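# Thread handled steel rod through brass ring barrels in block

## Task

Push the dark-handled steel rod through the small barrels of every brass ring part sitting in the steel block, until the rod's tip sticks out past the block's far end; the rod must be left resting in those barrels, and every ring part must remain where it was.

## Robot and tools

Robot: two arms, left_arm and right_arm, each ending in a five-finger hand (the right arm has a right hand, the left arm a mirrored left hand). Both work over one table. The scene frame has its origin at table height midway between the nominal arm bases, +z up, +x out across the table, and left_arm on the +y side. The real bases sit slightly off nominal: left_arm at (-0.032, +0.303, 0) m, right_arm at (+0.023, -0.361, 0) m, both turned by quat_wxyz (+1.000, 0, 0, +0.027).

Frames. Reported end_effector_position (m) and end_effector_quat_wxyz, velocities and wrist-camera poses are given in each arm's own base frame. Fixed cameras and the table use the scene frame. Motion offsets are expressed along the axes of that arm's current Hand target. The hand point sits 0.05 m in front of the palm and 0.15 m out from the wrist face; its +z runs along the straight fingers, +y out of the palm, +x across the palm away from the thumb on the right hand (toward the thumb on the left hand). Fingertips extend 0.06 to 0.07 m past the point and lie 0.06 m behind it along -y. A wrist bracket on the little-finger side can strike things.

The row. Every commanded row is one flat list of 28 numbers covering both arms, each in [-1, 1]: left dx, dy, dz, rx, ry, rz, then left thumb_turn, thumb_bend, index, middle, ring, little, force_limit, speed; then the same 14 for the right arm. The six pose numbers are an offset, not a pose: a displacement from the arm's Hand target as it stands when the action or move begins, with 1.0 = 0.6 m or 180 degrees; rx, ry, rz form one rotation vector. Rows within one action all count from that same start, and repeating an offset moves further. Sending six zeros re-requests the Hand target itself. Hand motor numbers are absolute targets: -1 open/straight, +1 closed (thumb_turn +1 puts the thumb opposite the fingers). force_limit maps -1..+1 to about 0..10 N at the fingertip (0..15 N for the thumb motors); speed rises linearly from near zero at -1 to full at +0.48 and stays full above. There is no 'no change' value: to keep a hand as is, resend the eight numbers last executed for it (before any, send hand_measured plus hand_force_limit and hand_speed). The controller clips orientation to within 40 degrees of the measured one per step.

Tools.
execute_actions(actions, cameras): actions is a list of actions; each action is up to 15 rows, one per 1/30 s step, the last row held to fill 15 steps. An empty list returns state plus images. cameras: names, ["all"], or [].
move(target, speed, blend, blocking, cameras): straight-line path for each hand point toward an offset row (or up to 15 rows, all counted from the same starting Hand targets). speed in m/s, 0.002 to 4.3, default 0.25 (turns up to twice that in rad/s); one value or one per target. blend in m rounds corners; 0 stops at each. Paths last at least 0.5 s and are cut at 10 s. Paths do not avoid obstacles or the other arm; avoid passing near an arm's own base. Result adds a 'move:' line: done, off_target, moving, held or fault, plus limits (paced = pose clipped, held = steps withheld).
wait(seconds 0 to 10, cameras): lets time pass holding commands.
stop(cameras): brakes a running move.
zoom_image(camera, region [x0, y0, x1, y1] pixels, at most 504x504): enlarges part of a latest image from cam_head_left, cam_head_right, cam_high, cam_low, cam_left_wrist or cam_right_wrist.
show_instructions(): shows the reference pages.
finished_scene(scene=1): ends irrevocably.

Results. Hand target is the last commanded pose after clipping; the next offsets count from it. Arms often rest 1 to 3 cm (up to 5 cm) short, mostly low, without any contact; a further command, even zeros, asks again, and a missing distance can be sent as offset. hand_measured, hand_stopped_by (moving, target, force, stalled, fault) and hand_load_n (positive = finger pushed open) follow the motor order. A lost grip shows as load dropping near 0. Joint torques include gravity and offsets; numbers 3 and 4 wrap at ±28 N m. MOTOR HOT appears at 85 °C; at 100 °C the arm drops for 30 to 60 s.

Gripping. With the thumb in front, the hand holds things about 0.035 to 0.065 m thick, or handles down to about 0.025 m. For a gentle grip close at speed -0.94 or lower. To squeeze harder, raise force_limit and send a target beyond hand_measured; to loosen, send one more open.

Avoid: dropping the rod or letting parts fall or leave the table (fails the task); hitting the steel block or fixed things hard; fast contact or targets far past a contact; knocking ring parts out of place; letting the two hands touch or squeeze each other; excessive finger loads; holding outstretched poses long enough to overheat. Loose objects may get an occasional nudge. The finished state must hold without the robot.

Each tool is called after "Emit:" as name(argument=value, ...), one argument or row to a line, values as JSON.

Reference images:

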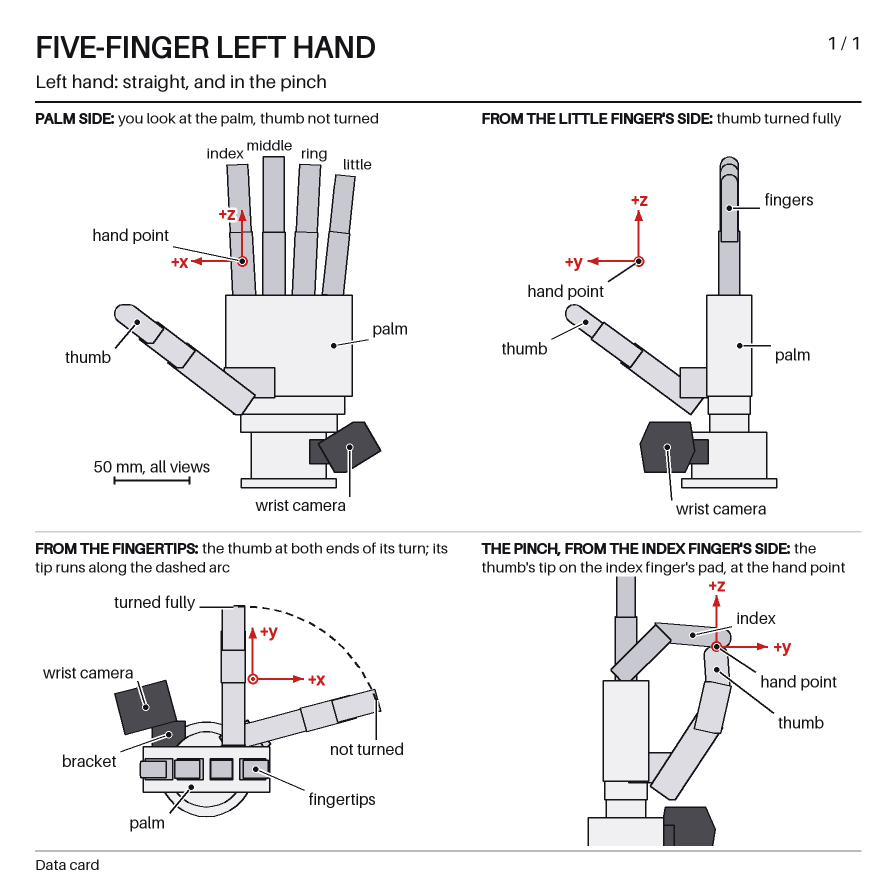

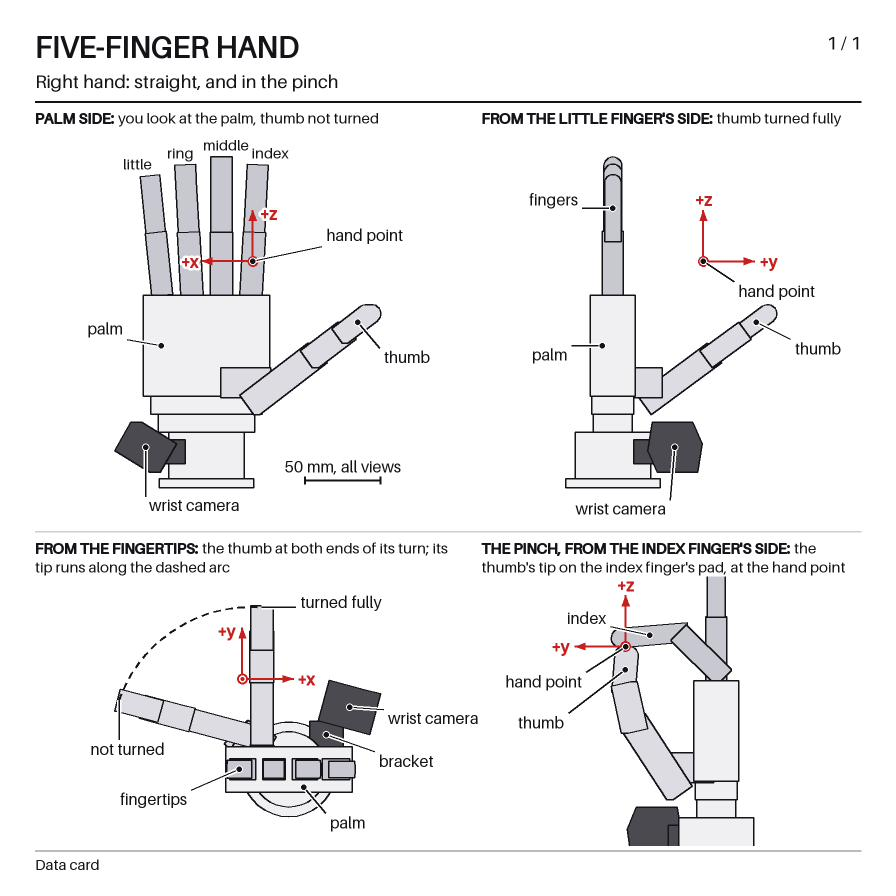

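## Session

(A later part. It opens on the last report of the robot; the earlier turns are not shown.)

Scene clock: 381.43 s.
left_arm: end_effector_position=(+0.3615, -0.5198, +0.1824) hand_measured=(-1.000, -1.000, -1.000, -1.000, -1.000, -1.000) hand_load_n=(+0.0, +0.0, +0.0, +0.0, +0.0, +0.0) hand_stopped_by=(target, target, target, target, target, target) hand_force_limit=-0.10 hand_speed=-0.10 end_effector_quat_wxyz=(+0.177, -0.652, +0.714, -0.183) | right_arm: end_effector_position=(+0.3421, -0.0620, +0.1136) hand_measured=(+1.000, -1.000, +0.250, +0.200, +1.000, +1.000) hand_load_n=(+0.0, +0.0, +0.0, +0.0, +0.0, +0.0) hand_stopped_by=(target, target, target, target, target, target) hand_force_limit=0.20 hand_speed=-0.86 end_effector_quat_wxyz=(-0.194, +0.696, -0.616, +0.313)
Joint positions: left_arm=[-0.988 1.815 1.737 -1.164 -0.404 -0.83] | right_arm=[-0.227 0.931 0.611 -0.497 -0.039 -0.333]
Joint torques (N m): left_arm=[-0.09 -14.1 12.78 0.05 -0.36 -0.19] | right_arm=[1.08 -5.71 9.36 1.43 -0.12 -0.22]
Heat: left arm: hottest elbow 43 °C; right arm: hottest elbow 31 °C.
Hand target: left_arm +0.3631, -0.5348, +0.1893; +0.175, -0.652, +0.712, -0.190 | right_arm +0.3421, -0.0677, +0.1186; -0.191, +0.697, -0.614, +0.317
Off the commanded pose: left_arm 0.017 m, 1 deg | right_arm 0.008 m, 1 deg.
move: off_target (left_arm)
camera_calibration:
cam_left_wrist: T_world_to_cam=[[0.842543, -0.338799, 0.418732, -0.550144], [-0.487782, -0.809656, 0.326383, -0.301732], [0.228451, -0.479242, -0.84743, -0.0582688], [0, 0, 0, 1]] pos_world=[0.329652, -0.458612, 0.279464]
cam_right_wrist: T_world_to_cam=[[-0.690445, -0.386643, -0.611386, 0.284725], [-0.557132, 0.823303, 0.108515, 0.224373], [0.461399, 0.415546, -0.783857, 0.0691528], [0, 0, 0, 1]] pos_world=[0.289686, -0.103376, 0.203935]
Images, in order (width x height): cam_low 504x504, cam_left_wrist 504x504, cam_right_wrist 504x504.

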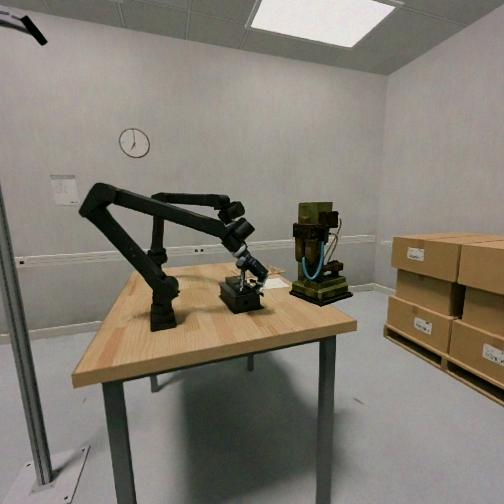

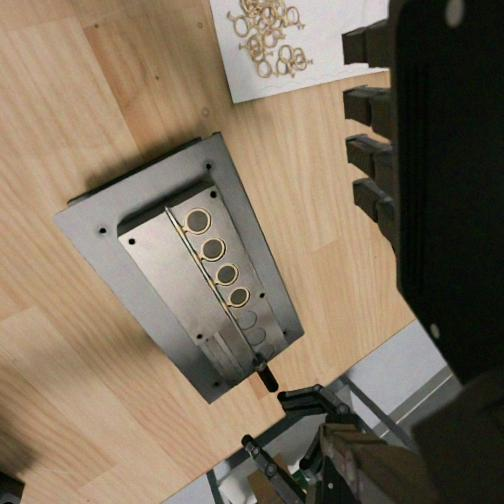

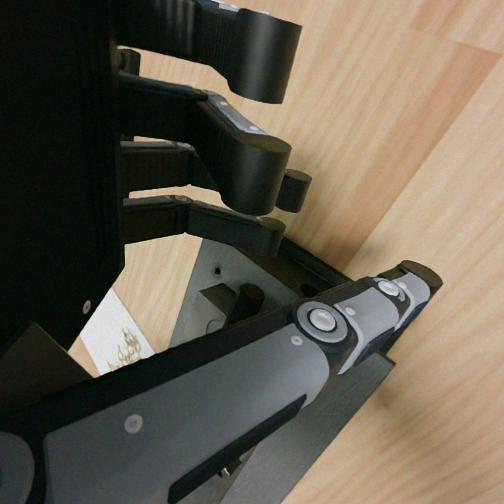

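Emit:
move(
  target=[0,0,0,0,0,0,-1,-1,-1,-1,-1,-1,-0.1,-0.1,-0.0016,0.0119,-0.0043,0,0,0,1,-1,0.25,0.2,1,1,0.2,-0.86],
  speed=0.05,
  cameras=["cam_left_wrist","cam_right_wrist","cam_low"],
)

Emit:
zoom_image(
  camera="cam_left_wrist",
  region=[225, 330, 325, 430],
)

Emit:
zoom_image(
  camera="cam_low",
  region=[222, 260, 272, 310],
)

Scene clock: 382.70 s.
left_arm: end_effector_position=(+0.3615, -0.5198, +0.1824) hand_measured=(-1.000, -1.000, -1.000, -1.000, -1.000, -1.000) hand_load_n=(+0.0, +0.0, +0.0, +0.0, +0.0, +0.0) hand_stopped_by=(target, target, target, target, target, target) hand_force_limit=-0.10 hand_speed=-0.10 end_effector_quat_wxyz=(+0.177, -0.652, +0.714, -0.183) | right_arm: end_effector_position=(+0.3395, -0.0631, +0.1161) hand_measured=(+1.000, -1.000, +0.250, +0.200, +1.000, +1.000) hand_load_n=(+0.0, +0.0, +0.0, +0.0, +0.0, +0.0) hand_stopped_by=(target, target, target, target, target, target) hand_force_limit=0.20 hand_speed=-0.86 end_effector_quat_wxyz=(-0.196, +0.695, -0.615, +0.317)
Joint positions: left_arm=[-0.988 1.815 1.737 -1.164 -0.404 -0.83] | right_arm=[-0.233 0.914 0.606 -0.5 -0.043 -0.338]
Joint torques (N m): left_arm=[-0.15 -14.15 12.77 0.06 -0.37 -0.19] | right_arm=[0.97 -5.36 8.32 1.31 -0.13 -0.19]
Heat: left arm: hottest elbow 43 °C; right arm: hottest elbow 31 °C.
Hand target: left_arm +0.3631, -0.5348, +0.1893; +0.175, -0.652, +0.712, -0.190 | right_arm +0.3350, -0.0677, +0.1154; -0.191, +0.697, -0.615, +0.317
Off the commanded pose: left_arm 0.017 m, 1 deg | right_arm 0.006 m, 1 deg.
move: off_target (left_arm)
camera_calibration:
cam_left_wrist: T_world_to_cam=[[0.842543, -0.338799, 0.418732, -0.550144], [-0.487782, -0.809656, 0.326383, -0.301732], [0.228451, -0.479242, -0.84743, -0.0582688], [0, 0, 0, 1]] pos_world=[0.329652, -0.458612, 0.279464]
cam_right_wrist: T_world_to_cam=[[-0.684618, -0.387867, -0.617136, 0.282609], [-0.558086, 0.823551, 0.101513, 0.22477], [0.468869, 0.413912, -0.780281, 0.0697851], [0, 0, 0, 1]] pos_world=[0.2862, -0.104379, 0.206043]
Images, in order (width x height): cam_low 504x504, cam_left_wrist 504x504, cam_right_wrist 504x504.

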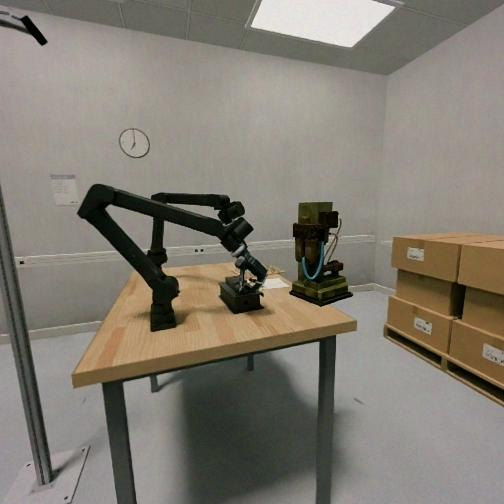

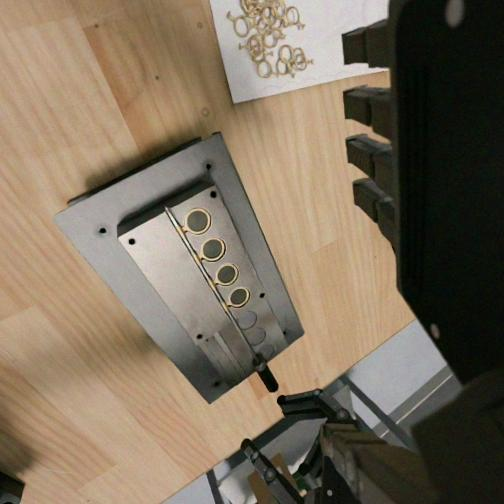

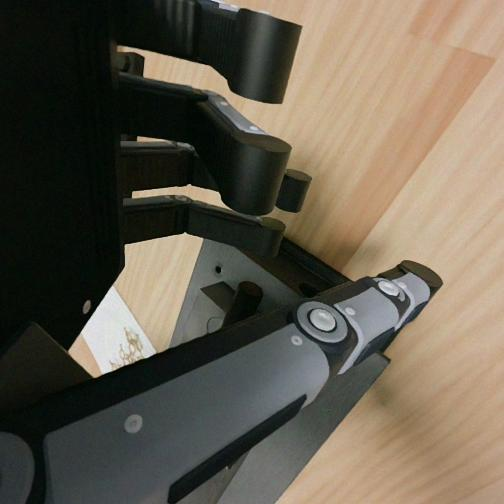

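Scaled by 5.040 from the camera's 504x504 image, which has a finer 720x720 frame.

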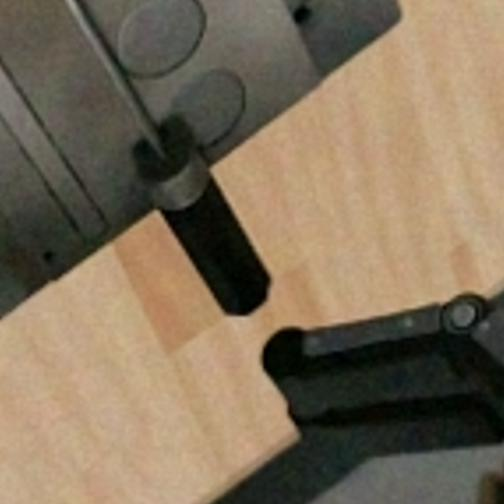

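Scaled by 10.080 from the camera's 504x504 image, which has a finer 720x720 frame.

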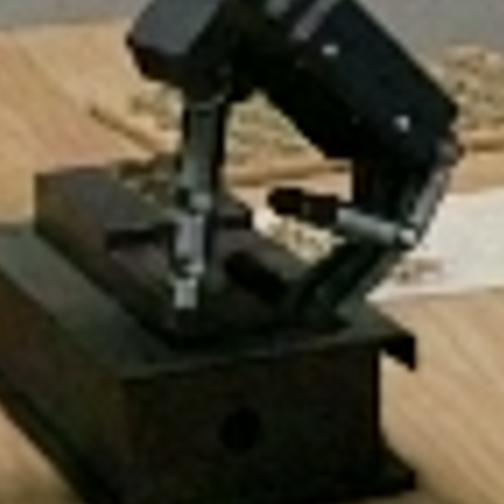

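Emit:
move(
  target=[0,0,0,0,0,0,-1,-1,-1,-1,-1,-1,-0.1,-0.1,-0.0023,0.0102,0.0039,0,0,0,1,-1,0.25,0.2,1,1,0.2,-0.86],
  speed=0.05,
  cameras=[],
)

Scene clock: 383.80 s.
left_arm: end_effector_position=(+0.3615, -0.5198, +0.1824) hand_measured=(-1.000, -1.000, -1.000, -1.000, -1.000, -1.000) hand_load_n=(+0.0, +0.0, +0.0, +0.0, +0.0, +0.0) hand_stopped_by=(target, target, target, target, target, target) hand_force_limit=-0.10 hand_speed=-0.10 end_effector_quat_wxyz=(+0.177, -0.652, +0.714, -0.183) | right_arm: end_effector_position=(+0.3331, -0.0624, +0.1081) hand_measured=(+1.000, -1.000, +0.250, +0.200, +1.000, +1.000) hand_load_n=(+0.0, +0.0, +0.0, +0.0, +0.0, +0.0) hand_stopped_by=(target, target, target, target, target, target) hand_force_limit=0.20 hand_speed=-0.86 end_effector_quat_wxyz=(-0.193, +0.697, -0.617, +0.311)
Joint positions: left_arm=[-0.988 1.815 1.737 -1.164 -0.404 -0.83] | right_arm=[-0.236 0.911 0.588 -0.5 -0.045 -0.34]
Joint torques (N m): left_arm=[-0.03 -14.1 12.77 0.06 -0.36 -0.19] | right_arm=[0.62 -5.54 8.39 1.96 -0.13 -0.22]
Heat: left arm: hottest elbow 43 °C; right arm: hottest elbow 31 °C.
Hand target: left_arm +0.3631, -0.5348, +0.1893; +0.175, -0.652, +0.712, -0.190 | right_arm +0.3320, -0.0677, +0.1095; -0.191, +0.697, -0.615, +0.317
Off the commanded pose: left_arm 0.017 m, 1 deg | right_arm 0.006 m, 1 deg.
move: off_target (left_arm)
No camera images: "cameras" was empty.

Emit:
execute_actions(
  actions=[],
  cameras=["cam_left_wrist","cam_right_wrist","cam_low"],
)

Emit:
zoom_image(
  camera="cam_left_wrist",
  region=[225, 330, 325, 430],
)

Emit:
zoom_image(
  camera="cam_low",
  region=[222, 260, 272, 310],
)

Emit:
zoom_image(
  camera="cam_right_wrist",
  region=[180, 180, 340, 340],
)

Scene clock: 383.93 s.
left_arm: end_effector_position=(+0.3615, -0.5198, +0.1824) hand_measured=(-1.000, -1.000, -1.000, -1.000, -1.000, -1.000) hand_load_n=(+0.0, +0.0, +0.0, +0.0, +0.0, +0.0) hand_stopped_by=(target, target, target, target, target, target) hand_force_limit=-0.10 hand_speed=-0.10 end_effector_quat_wxyz=(+0.177, -0.652, +0.714, -0.183) | right_arm: end_effector_position=(+0.3331, -0.0624, +0.1082) hand_measured=(+1.000, -1.000, +0.250, +0.200, +1.000, +1.000) hand_load_n=(+0.0, +0.0, +0.0, +0.0, +0.0, +0.0) hand_stopped_by=(target, target, target, target, target, target) hand_force_limit=0.20 hand_speed=-0.86 end_effector_quat_wxyz=(-0.193, +0.697, -0.617, +0.311)
Joint positions: left_arm=[-0.988 1.815 1.737 -1.164 -0.404 -0.83] | right_arm=[-0.236 0.911 0.588 -0.5 -0.045 -0.34]
Joint velocities: within noise
Joint torques (N m): left_arm=[-0.09 -14.04 12.77 0.06 -0.36 -0.19] | right_arm=[0.79 -5.48 8.29 2.07 -0.13 -0.22]
Heat: left arm: hottest elbow 43 °C; right arm: hottest elbow 31 °C.
Hand target: left_arm +0.3631, -0.5348, +0.1893; +0.175, -0.652, +0.712, -0.190 | right_arm +0.3320, -0.0677, +0.1095; -0.191, +0.697, -0.615, +0.317
Off the commanded pose: left_arm 0.017 m, 1 deg | right_arm 0.006 m, 1 deg.
camera_calibration:
cam_left_wrist: T_world_to_cam=[[0.842543, -0.338799, 0.418732, -0.550144], [-0.487782, -0.809656, 0.326383, -0.301732], [0.228451, -0.479242, -0.84743, -0.0582688], [0, 0, 0, 1]] pos_world=[0.329652, -0.458612, 0.279464]
cam_right_wrist: T_world_to_cam=[[-0.693501, -0.385835, -0.60843, 0.275795], [-0.55649, 0.823237, 0.112244, 0.219763], [0.457575, 0.416427, -0.78563, 0.0707667], [0, 0, 0, 1]] pos_world=[0.281179, -0.103975, 0.198731]
Images, in order (width x height): cam_low 504x504, cam_left_wrist 504x504, cam_right_wrist 504x504.

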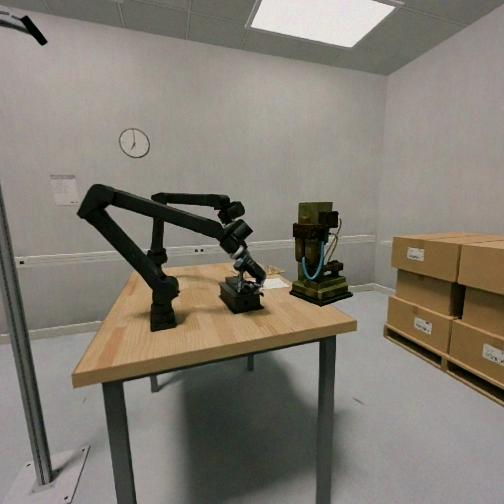

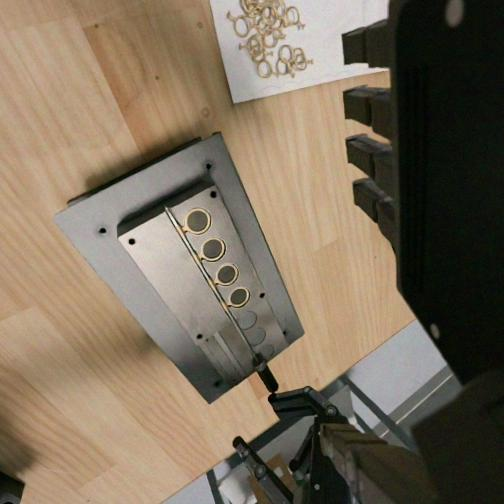

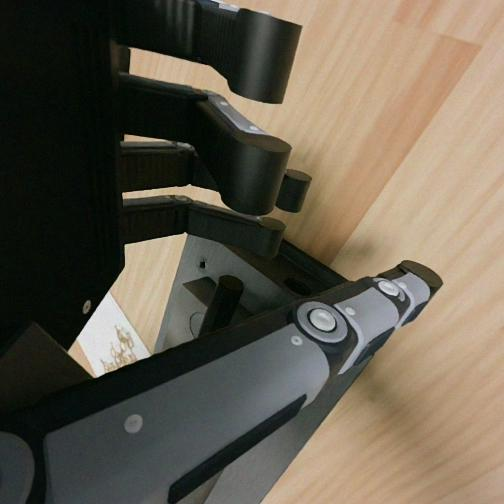

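Scaled by 5.040 from the camera's 504x504 image, which has a finer 720x720 frame.

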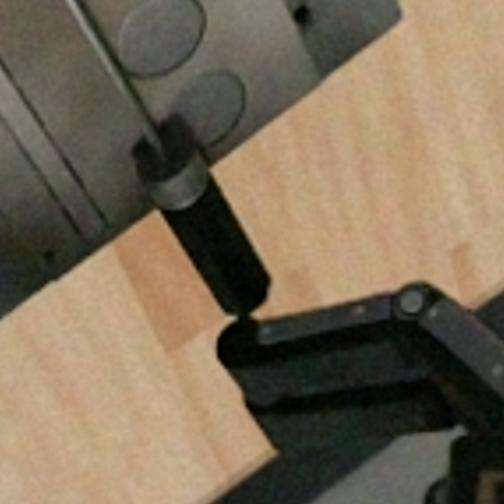

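Scaled by 10.080 from the camera's 504x504 image, which has a finer 720x720 frame.

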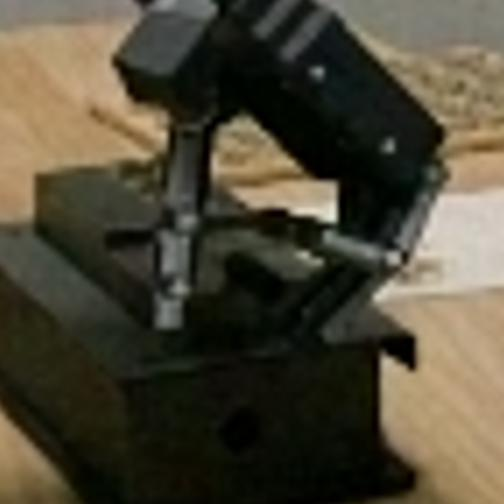

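Scaled by 3.150 from the camera's 504x504 image, which has a finer 720x720 frame.

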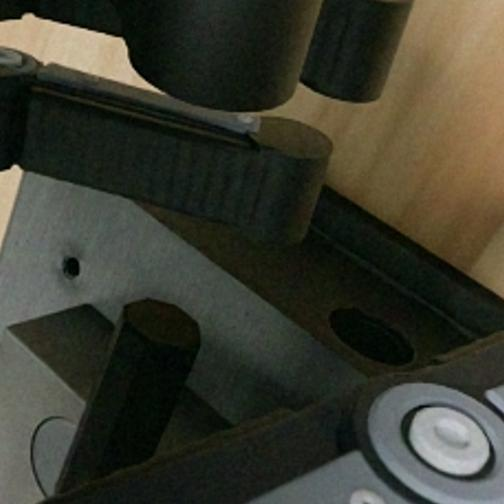

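Emit:
move(
  target=[0,0,0,0,0,0,-1,-1,-1,-1,-1,-1,-0.1,-0.1,0.0028,-0.0087,-0.0097,0,0,0,1,-1,0.25,0.2,1,1,0.2,-0.86],
  speed=0.05,
  cameras=["cam_left_wrist","cam_right_wrist","cam_low"],
)

Emit:
zoom_image(
  camera="cam_left_wrist",
  region=[225, 330, 325, 430],
)

Emit:
zoom_image(
  camera="cam_right_wrist",
  region=[180, 180, 340, 340],
)

Emit:
zoom_image(
  camera="cam_low",
  region=[222, 260, 272, 310],
)

Scene clock: 386.40 s.
left_arm: end_effector_position=(+0.3615, -0.5198, +0.1824) hand_measured=(-1.000, -1.000, -1.000, -1.000, -1.000, -1.000) hand_load_n=(+0.0, +0.0, +0.0, +0.0, +0.0, +0.0) hand_stopped_by=(target, target, target, target, target, target) hand_force_limit=-0.10 hand_speed=-0.10 end_effector_quat_wxyz=(+0.177, -0.652, +0.714, -0.183) | right_arm: end_effector_position=(+0.3306, -0.0619, +0.1096) hand_measured=(+1.000, -1.000, +0.250, +0.200, +1.000, +1.000) hand_load_n=(+0.0, +0.0, +0.0, +0.0, +0.0, +0.0) hand_stopped_by=(target, target, target, target, target, target) hand_force_limit=0.20 hand_speed=-0.86 end_effector_quat_wxyz=(-0.192, +0.697, -0.617, +0.310)
Joint positions: left_arm=[-0.988 1.815 1.737 -1.164 -0.404 -0.83] | right_arm=[-0.236 0.902 0.588 -0.511 -0.045 -0.341]
Joint torques (N m): left_arm=[-0.09 -14.04 12.75 0.05 -0.36 -0.19] | right_arm=[0.85 -5.42 9.69 1.32 -0.13 -0.22]
Heat: left arm: hottest elbow 43 °C; right arm: hottest elbow 31 °C.
Hand target: left_arm +0.3631, -0.5348, +0.1893; +0.175, -0.652, +0.712, -0.190 | right_arm +0.3320, -0.0677, +0.1175; -0.191, +0.697, -0.614, +0.317
Off the commanded pose: left_arm 0.017 m, 1 deg | right_arm 0.010 m, 1 deg.
move: off_target (left_arm)
camera_calibration:
cam_left_wrist: T_world_to_cam=[[0.842543, -0.338799, 0.418732, -0.550144], [-0.487782, -0.809656, 0.326383, -0.301732], [0.228451, -0.479242, -0.84743, -0.0582688], [0, 0, 0, 1]] pos_world=[0.329652, -0.458612, 0.279464]
cam_right_wrist: T_world_to_cam=[[-0.694767, -0.385835, -0.606985, 0.275404], [-0.556475, 0.823037, 0.113782, 0.217485], [0.45567, 0.416824, -0.786526, 0.0734992], [0, 0, 0, 1]] pos_world=[0.278875, -0.103374, 0.200229]
Images, in order (width x height): cam_low 504x504, cam_left_wrist 504x504, cam_right_wrist 504x504.

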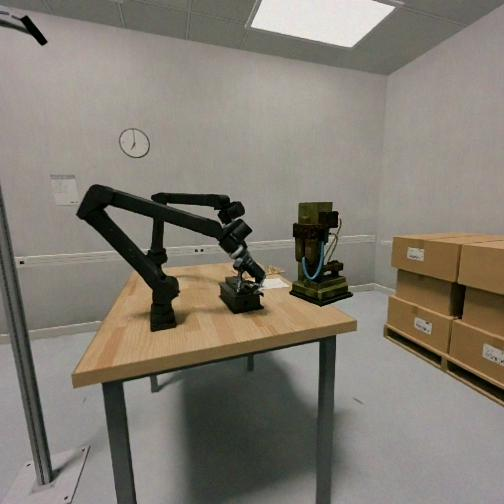

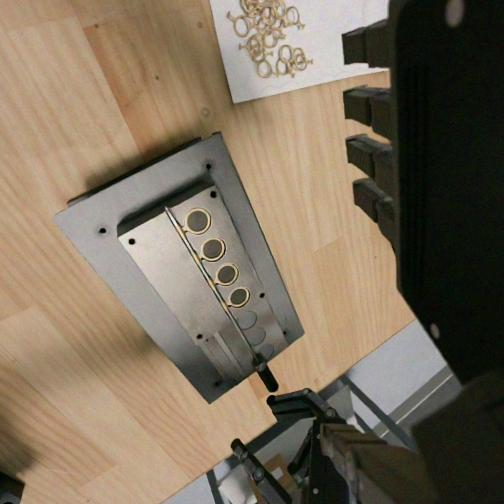

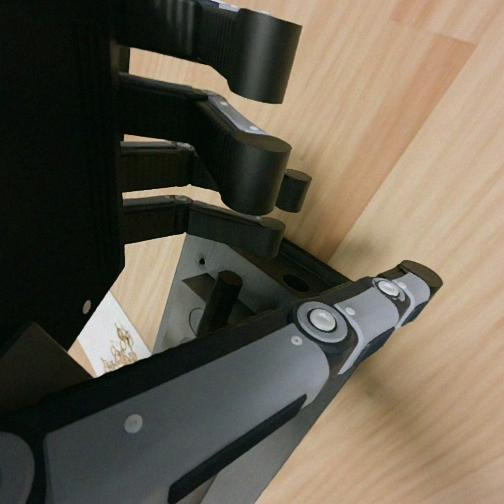

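Scaled by 5.040 from the camera's 504x504 image, which has a finer 720x720 frame.

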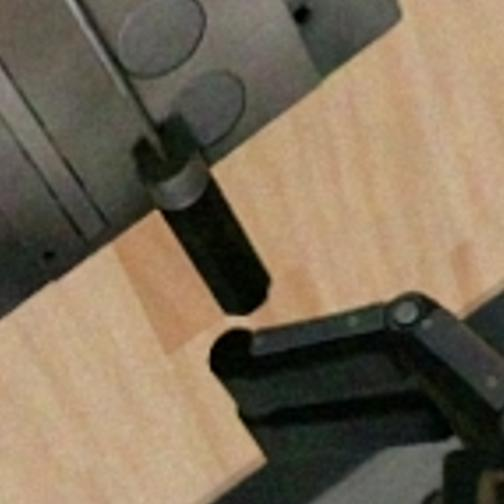

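Scaled by 3.150 from the camera's 504x504 image, which has a finer 720x720 frame.

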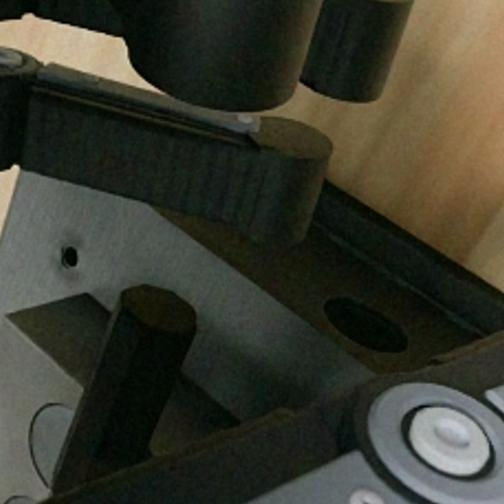

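Scaled by 10.080 from the camera's 504x504 image, which has a finer 720x720 frame.

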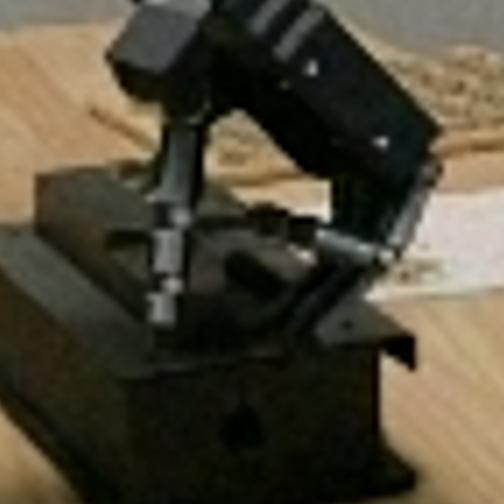

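Emit:
move(
  target=[0,0,0,0,0,0,-1,-1,-1,-1,-1,-1,-0.1,-0.1,0.0022,-0.0090,-0.0050,0,0,0,1,-1,0.25,0.2,1,1,0.2,-0.86],
  speed=0.05,
  cameras=["cam_left_wrist","cam_right_wrist","cam_low"],
)

Emit:
zoom_image(
  camera="cam_left_wrist",
  region=[225, 330, 325, 430],
)

Emit:
zoom_image(
  camera="cam_right_wrist",
  region=[180, 180, 340, 340],
)

Emit:
zoom_image(
  camera="cam_low",
  region=[222, 260, 272, 310],
)

Scene clock: 387.47 s.
left_arm: end_effector_position=(+0.3615, -0.5198, +0.1824) hand_measured=(-1.000, -1.000, -1.000, -1.000, -1.000, -1.000) hand_load_n=(+0.0, +0.0, +0.0, +0.0, +0.0, +0.0) hand_stopped_by=(target, target, target, target, target, target) hand_force_limit=-0.10 hand_speed=-0.10 end_effector_quat_wxyz=(+0.177, -0.652, +0.714, -0.183) | right_arm: end_effector_position=(+0.3268, -0.0609, +0.1075) hand_measured=(+1.000, -1.000, +0.250, +0.200, +1.000, +1.000) hand_load_n=(+0.0, +0.0, +0.0, +0.0, +0.5, +0.0) hand_stopped_by=(target, target, target, target, target, target) hand_force_limit=0.20 hand_speed=-0.86 end_effector_quat_wxyz=(-0.189, +0.699, -0.619, +0.304)
Joint positions: left_arm=[-0.988 1.815 1.737 -1.164 -0.404 -0.83] | right_arm=[-0.236 0.902 0.588 -0.527 -0.045 -0.341]
Joint torques (N m): left_arm=[-0.03 -14.1 12.78 0.05 -0.37 -0.19] | right_arm=[1.38 -5.36 10.97 1.35 -0.06 -0.2]
Heat: left arm: hottest elbow 43 °C; right arm: hottest elbow 31 °C.
Hand target: left_arm +0.3631, -0.5348, +0.1893; +0.175, -0.652, +0.712, -0.190 | right_arm +0.3340, -0.0677, +0.1235; -0.191, +0.697, -0.614, +0.317
Off the commanded pose: left_arm 0.017 m, 1 deg | right_arm 0.019 m, 2 deg.
move: off_target (left_arm, right_arm)
camera_calibration:
cam_left_wrist: T_world_to_cam=[[0.842543, -0.338799, 0.418732, -0.550144], [-0.487782, -0.809656, 0.326383, -0.301732], [0.228451, -0.479242, -0.84743, -0.0582688], [0, 0, 0, 1]] pos_world=[0.329652, -0.458612, 0.279464]
cam_right_wrist: T_world_to_cam=[[-0.704109, -0.38359, -0.597569, 0.274], [-0.554596, 0.822613, 0.125425, 0.213004], [0.443456, 0.419723, -0.791947, 0.0780342], [0, 0, 0, 1]] pos_world=[0.276452, -0.102869, 0.198817]
Images, in order (width x height): cam_low 504x504, cam_left_wrist 504x504, cam_right_wrist 504x504.

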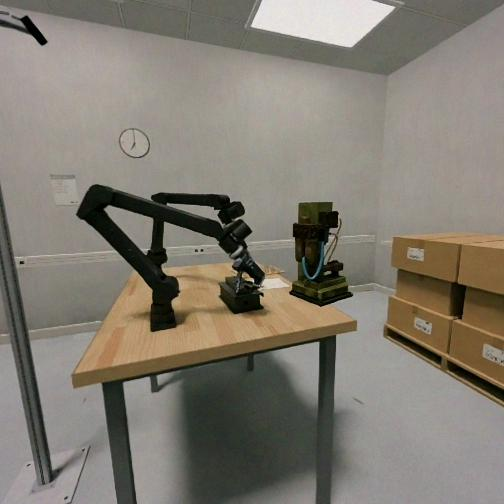

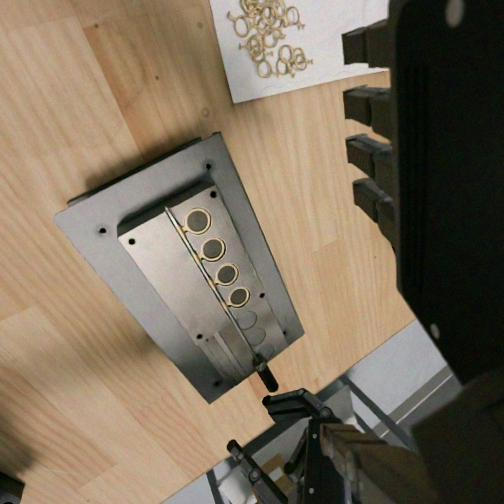

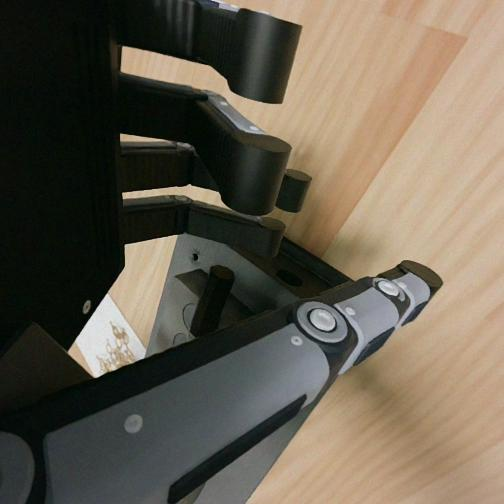

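Scaled by 5.040 from the camera's 504x504 image, which has a finer 720x720 frame.

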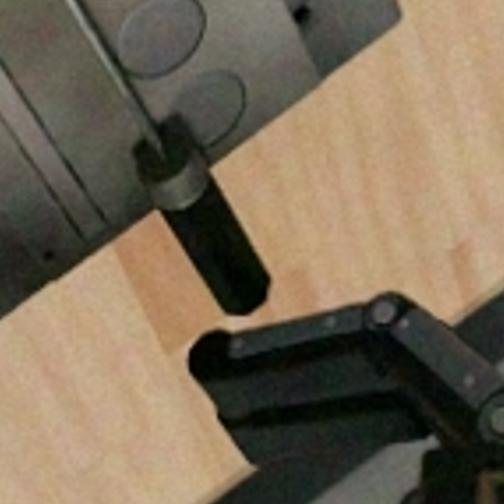

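Scaled by 3.150 from the camera's 504x504 image, which has a finer 720x720 frame.

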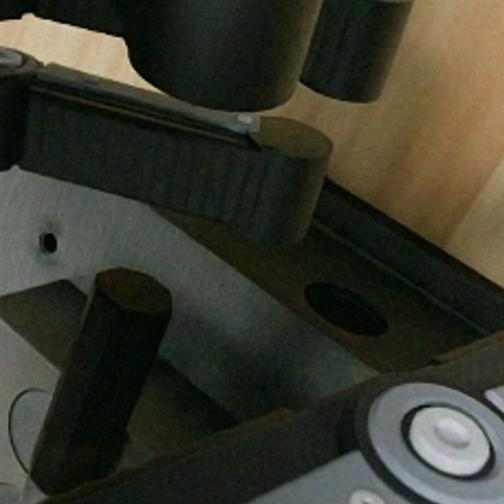

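Scaled by 10.080 from the camera's 504x504 image, which has a finer 720x720 frame.

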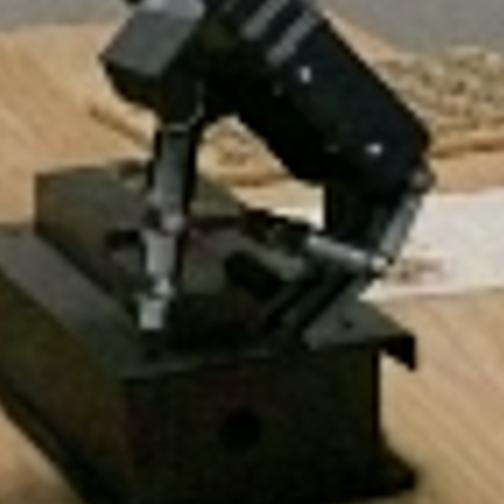

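Emit:
move(
  target=[0,0,0,0,0,0,-1,-1,-1,-1,-1,-1,-0.1,-0.1,-0.0346,0.0008,0.0032,0,0,0,1,-1,0.25,0.2,1,1,0.2,-0.86],
  speed=0.05,
  cameras=["cam_left_wrist","cam_right_wrist"],
)

Emit:
zoom_image(
  camera="cam_left_wrist",
  region=[225, 330, 325, 430],
)

Emit:
zoom_image(
  camera="cam_right_wrist",
  region=[180, 180, 340, 340],
)

Scene clock: 389.27 s.
left_arm: end_effector_position=(+0.3615, -0.5198, +0.1824) hand_measured=(-1.000, -1.000, -1.000, -1.000, -1.000, -1.000) hand_load_n=(+0.0, +0.0, +0.0, +0.0, -0.5, +0.0) hand_stopped_by=(target, target, target, target, target, target) hand_force_limit=-0.10 hand_speed=-0.10 end_effector_quat_wxyz=(+0.177, -0.652, +0.714, -0.183) | right_arm: end_effector_position=(+0.3288, -0.0518, +0.1100) hand_measured=(+1.000, -1.000, +0.250, +0.200, +1.000, +1.000) hand_load_n=(+0.0, +0.0, +0.0, +0.0, +0.5, +0.0) hand_stopped_by=(target, target, target, target, target, target) hand_force_limit=0.20 hand_speed=-0.86 end_effector_quat_wxyz=(-0.183, +0.701, -0.615, +0.311)
Joint positions: left_arm=[-0.988 1.815 1.737 -1.164 -0.404 -0.83] | right_arm=[-0.186 0.893 0.588 -0.527 0.001 -0.317]
Joint torques (N m): left_arm=[-0.03 -14.1 12.77 0.08 -0.37 -0.19] | right_arm=[3.31 -5.01 9.42 1.92 0.2 0.13]
Heat: left arm: hottest elbow 43 °C; right arm: hottest elbow 31 °C.
Hand target: left_arm +0.3631, -0.5348, +0.1893; +0.175, -0.652, +0.712, -0.190 | right_arm +0.3341, -0.0478, +0.1176; -0.191, +0.697, -0.614, +0.317
Off the commanded pose: left_arm 0.017 m, 1 deg | right_arm 0.010 m, 1 deg.
move: off_target (left_arm)
camera_calibration:
cam_left_wrist: T_world_to_cam=[[0.842543, -0.338799, 0.418732, -0.550144], [-0.487782, -0.809656, 0.326383, -0.301732], [0.228451, -0.479242, -0.84743, -0.0582688], [0, 0, 0, 1]] pos_world=[0.329652, -0.458612, 0.279464]
cam_right_wrist: T_world_to_cam=[[-0.700728, -0.396386, -0.593177, 0.278214], [-0.556477, 0.823976, 0.106758, 0.209036], [0.446446, 0.404897, -0.797963, 0.0741808], [0, 0, 0, 1]] pos_world=[0.278158, -0.0919961, 0.201907]
Images, in order (width x height): cam_left_wrist 504x504, cam_right_wrist 504x504.

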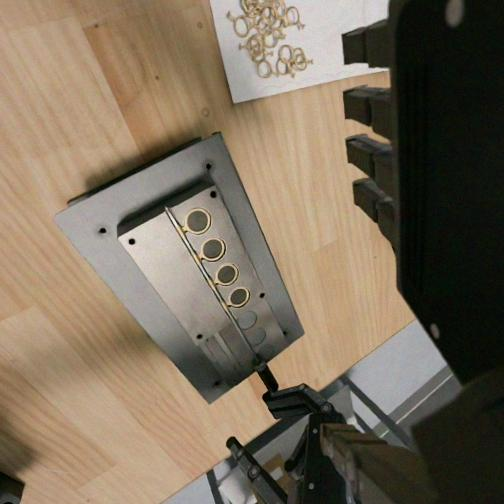

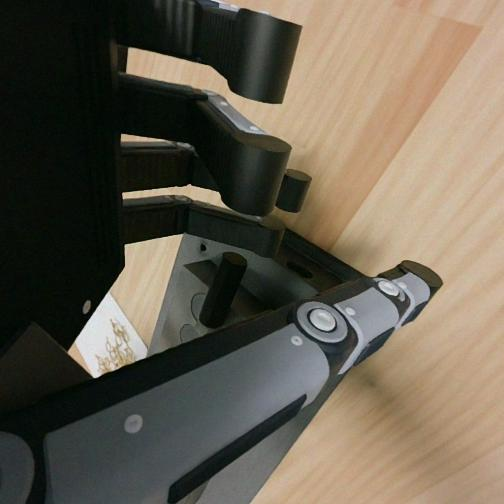

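Scaled by 5.040 from the camera's 504x504 image, which has a finer 720x720 frame.

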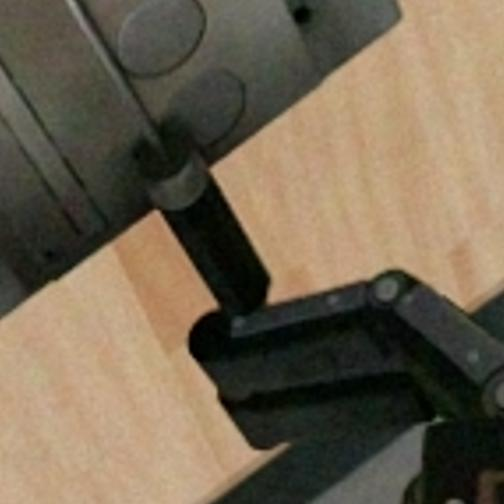

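Scaled by 3.150 from the camera's 504x504 image, which has a finer 720x720 frame.

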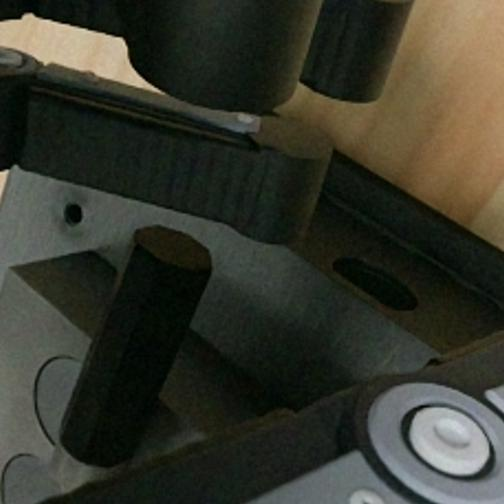

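Emit:
move(
  target=[0,0,0,0,0,0,-1,-1,-1,-1,-1,-1,-0.1,-0.1,-0.0096,-0.0042,0.0010,0,0,0,1,-1,0.25,0.2,1,1,0.2,-0.86],
  speed=0.04,
  cameras=["cam_left_wrist","cam_right_wrist"],
)

Emit:
zoom_image(
  camera="cam_left_wrist",
  region=[225, 330, 325, 430],
)

Emit:
zoom_image(
  camera="cam_right_wrist",
  region=[180, 180, 340, 340],
)

Scene clock: 390.40 s.
left_arm: end_effector_position=(+0.3615, -0.5198, +0.1824) hand_measured=(-1.000, -1.000, -1.000, -1.000, -1.000, -1.000) hand_load_n=(+0.0, +0.0, +0.0, +0.0, +0.0, +0.0) hand_stopped_by=(target, target, target, target, target, target) hand_force_limit=-0.10 hand_speed=-0.10 end_effector_quat_wxyz=(+0.177, -0.652, +0.714, -0.183) | right_arm: end_effector_position=(+0.3299, -0.0463, +0.1100) hand_measured=(+1.000, -1.000, +0.250, +0.200, +1.000, +1.000) hand_load_n=(+0.0, +0.0, +0.0, +0.0, +0.0, +0.0) hand_stopped_by=(target, target, target, target, target, target) hand_force_limit=0.20 hand_speed=-0.86 end_effector_quat_wxyz=(-0.183, +0.701, -0.615, +0.311)
Joint positions: left_arm=[-0.988 1.815 1.737 -1.164 -0.404 -0.83] | right_arm=[-0.163 0.893 0.588 -0.527 0.018 -0.299]
Joint torques (N m): left_arm=[-0.15 -14.15 12.77 0.05 -0.36 -0.19] | right_arm=[3.14 -4.89 9.48 1.94 0.2 0.15]
Heat: left arm: hottest elbow 44 °C; right arm: hottest elbow 31 °C.
Hand target: left_arm +0.3631, -0.5348, +0.1893; +0.175, -0.652, +0.712, -0.190 | right_arm +0.3361, -0.0419, +0.1176; -0.191, +0.697, -0.615, +0.317
Off the commanded pose: left_arm 0.017 m, 1 deg | right_arm 0.011 m, 1 deg.
move: off_target (left_arm, right_arm)
camera_calibration:
cam_left_wrist: T_world_to_cam=[[0.842543, -0.338799, 0.418732, -0.550144], [-0.487782, -0.809656, 0.326383, -0.301732], [0.228451, -0.479242, -0.84743, -0.0582688], [0, 0, 0, 1]] pos_world=[0.329652, -0.458612, 0.279464]
cam_right_wrist: T_world_to_cam=[[-0.701368, -0.395625, -0.592929, 0.281368], [-0.555169, 0.824919, 0.106284, 0.20471], [0.44707, 0.40372, -0.79821, 0.0712009], [0, 0, 0, 1]] pos_world=[0.279159, -0.0862985, 0.201907]
Images, in order (width x height): cam_left_wrist 504x504, cam_right_wrist 504x504.

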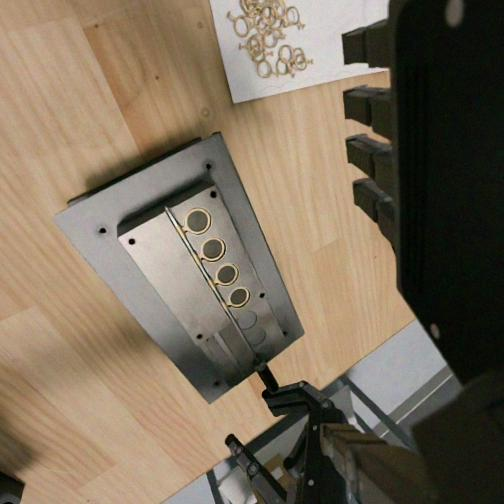

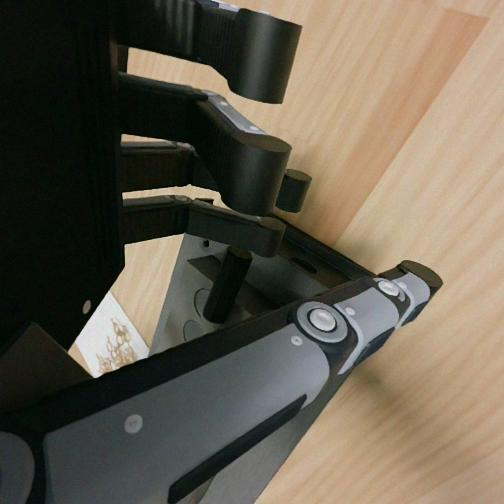

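Scaled by 5.040 from the camera's 504x504 image, which has a finer 720x720 frame.

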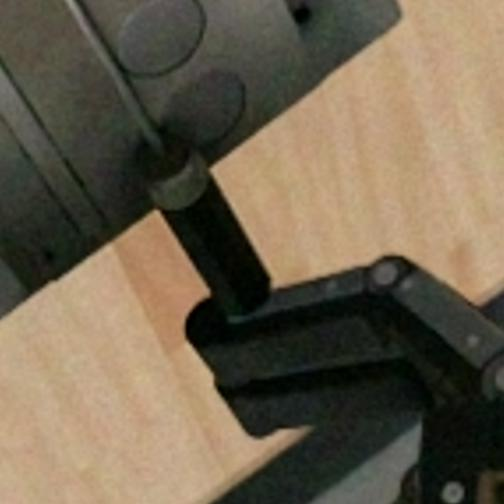

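Scaled by 3.150 from the camera's 504x504 image, which has a finer 720x720 frame.

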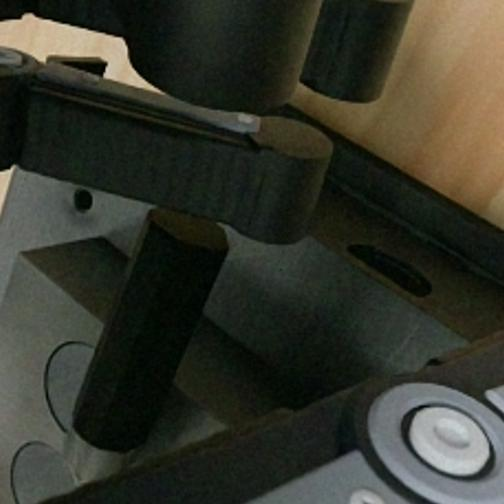

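Emit:
move(
  target=[0,0,0,0,0,0,-1,-1,-1,-1,-1,-1,-0.1,-0.1,-0.0080,-0.0026,-0.0003,0,0,0,1,-1,0.25,0.2,1,1,0.2,-0.86],
  speed=0.03,
  cameras=["cam_left_wrist","cam_right_wrist"],
)

Emit:
zoom_image(
  camera="cam_left_wrist",
  region=[225, 330, 325, 430],
)

Emit:
zoom_image(
  camera="cam_right_wrist",
  region=[180, 180, 340, 340],
)

Emit:
zoom_image(
  camera="cam_left_wrist",
  region=[150, 192, 190, 232],
)

Scene clock: 392.27 s.
left_arm: end_effector_position=(+0.3615, -0.5198, +0.1824) hand_measured=(-1.000, -1.000, -1.000, -1.000, -1.000, -1.000) hand_load_n=(+0.0, +0.0, +0.0, +0.0, +0.0, +0.0) hand_stopped_by=(target, target, target, target, target, target) hand_force_limit=-0.10 hand_speed=-0.10 end_effector_quat_wxyz=(+0.177, -0.652, +0.714, -0.183) | right_arm: end_effector_position=(+0.3307, -0.0414, +0.1101) hand_measured=(+1.000, -1.000, +0.250, +0.200, +1.000, +1.000) hand_load_n=(+0.0, +0.0, +0.0, +0.0, +0.0, +0.0) hand_stopped_by=(target, target, target, target, target, target) hand_force_limit=0.20 hand_speed=-0.86 end_effector_quat_wxyz=(-0.183, +0.700, -0.615, +0.312)
Joint positions: left_arm=[-0.988 1.815 1.737 -1.164 -0.404 -0.83] | right_arm=[-0.143 0.893 0.588 -0.527 0.032 -0.284]
Joint torques (N m): left_arm=[-0.03 -14.15 12.75 0.05 -0.36 -0.19] | right_arm=[3.19 -4.84 9.57 1.88 0.2 0.16]
Heat: left arm: hottest elbow 44 °C; right arm: hottest elbow 31 °C.
Hand target: left_arm +0.3631, -0.5348, +0.1893; +0.175, -0.652, +0.712, -0.190 | right_arm +0.3369, -0.0368, +0.1178; -0.191, +0.697, -0.615, +0.317
Off the commanded pose: left_arm 0.017 m, 1 deg | right_arm 0.011 m, 1 deg.
move: off_target (left_arm, right_arm)
camera_calibration:
cam_left_wrist: T_world_to_cam=[[0.842543, -0.338799, 0.418732, -0.550144], [-0.487782, -0.809656, 0.326383, -0.301732], [0.228451, -0.479242, -0.84743, -0.0582688], [0, 0, 0, 1]] pos_world=[0.329652, -0.458612, 0.279464]
cam_right_wrist: T_world_to_cam=[[-0.701208, -0.395806, -0.592997, 0.283881], [-0.555119, 0.825022, 0.105742, 0.201206], [0.447382, 0.403331, -0.798231, 0.0688301], [0, 0, 0, 1]] pos_world=[0.27996, -0.0813992, 0.202007]
Images, in order (width x height): cam_left_wrist 504x504, cam_right_wrist 504x504.

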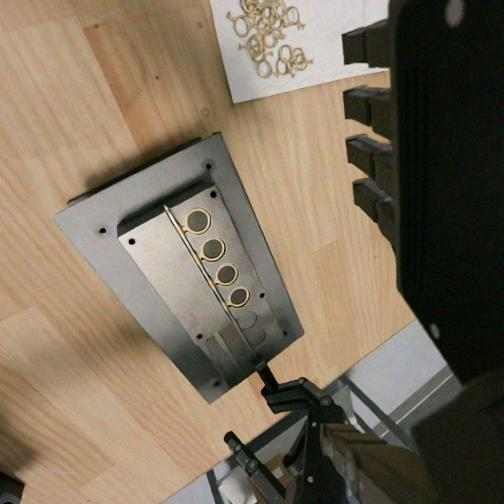

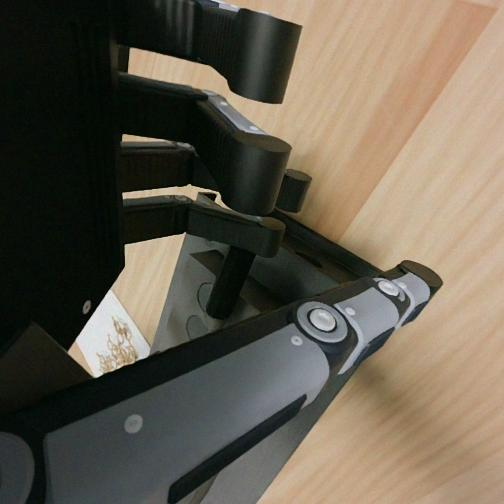

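Scaled by 5.040 from the camera's 504x504 image, which has a finer 720x720 frame.

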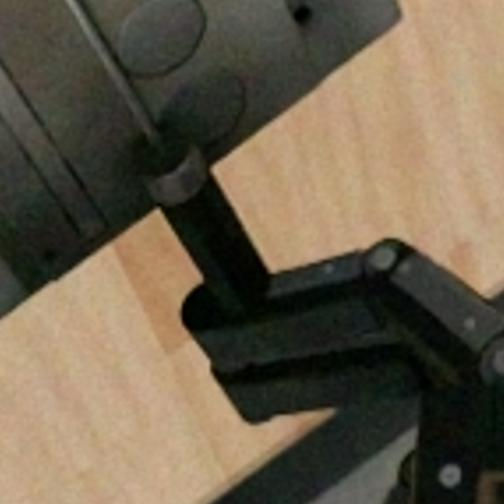

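Scaled by 3.150 from the camera's 504x504 image, which has a finer 720x720 frame.

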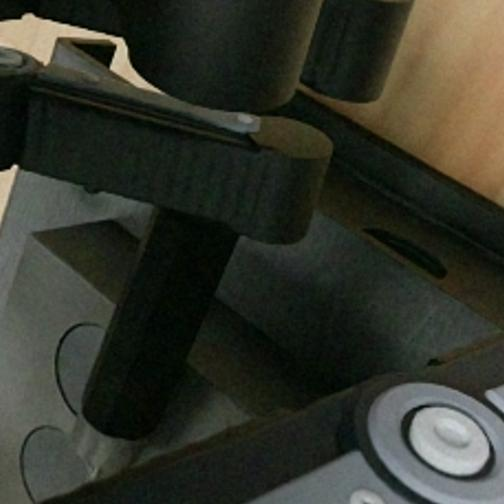

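Scaled by 12.600 from the camera's 504x504 image, which has a finer 720x720 frame.

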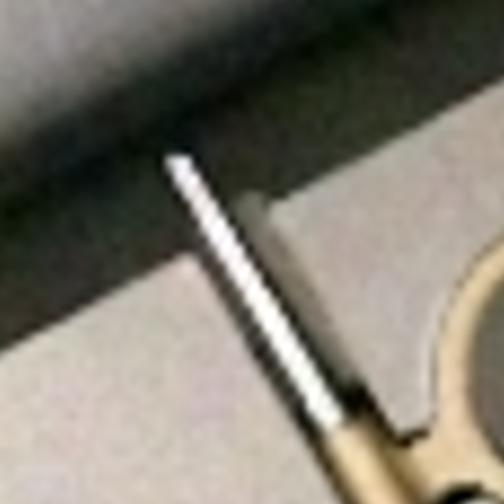

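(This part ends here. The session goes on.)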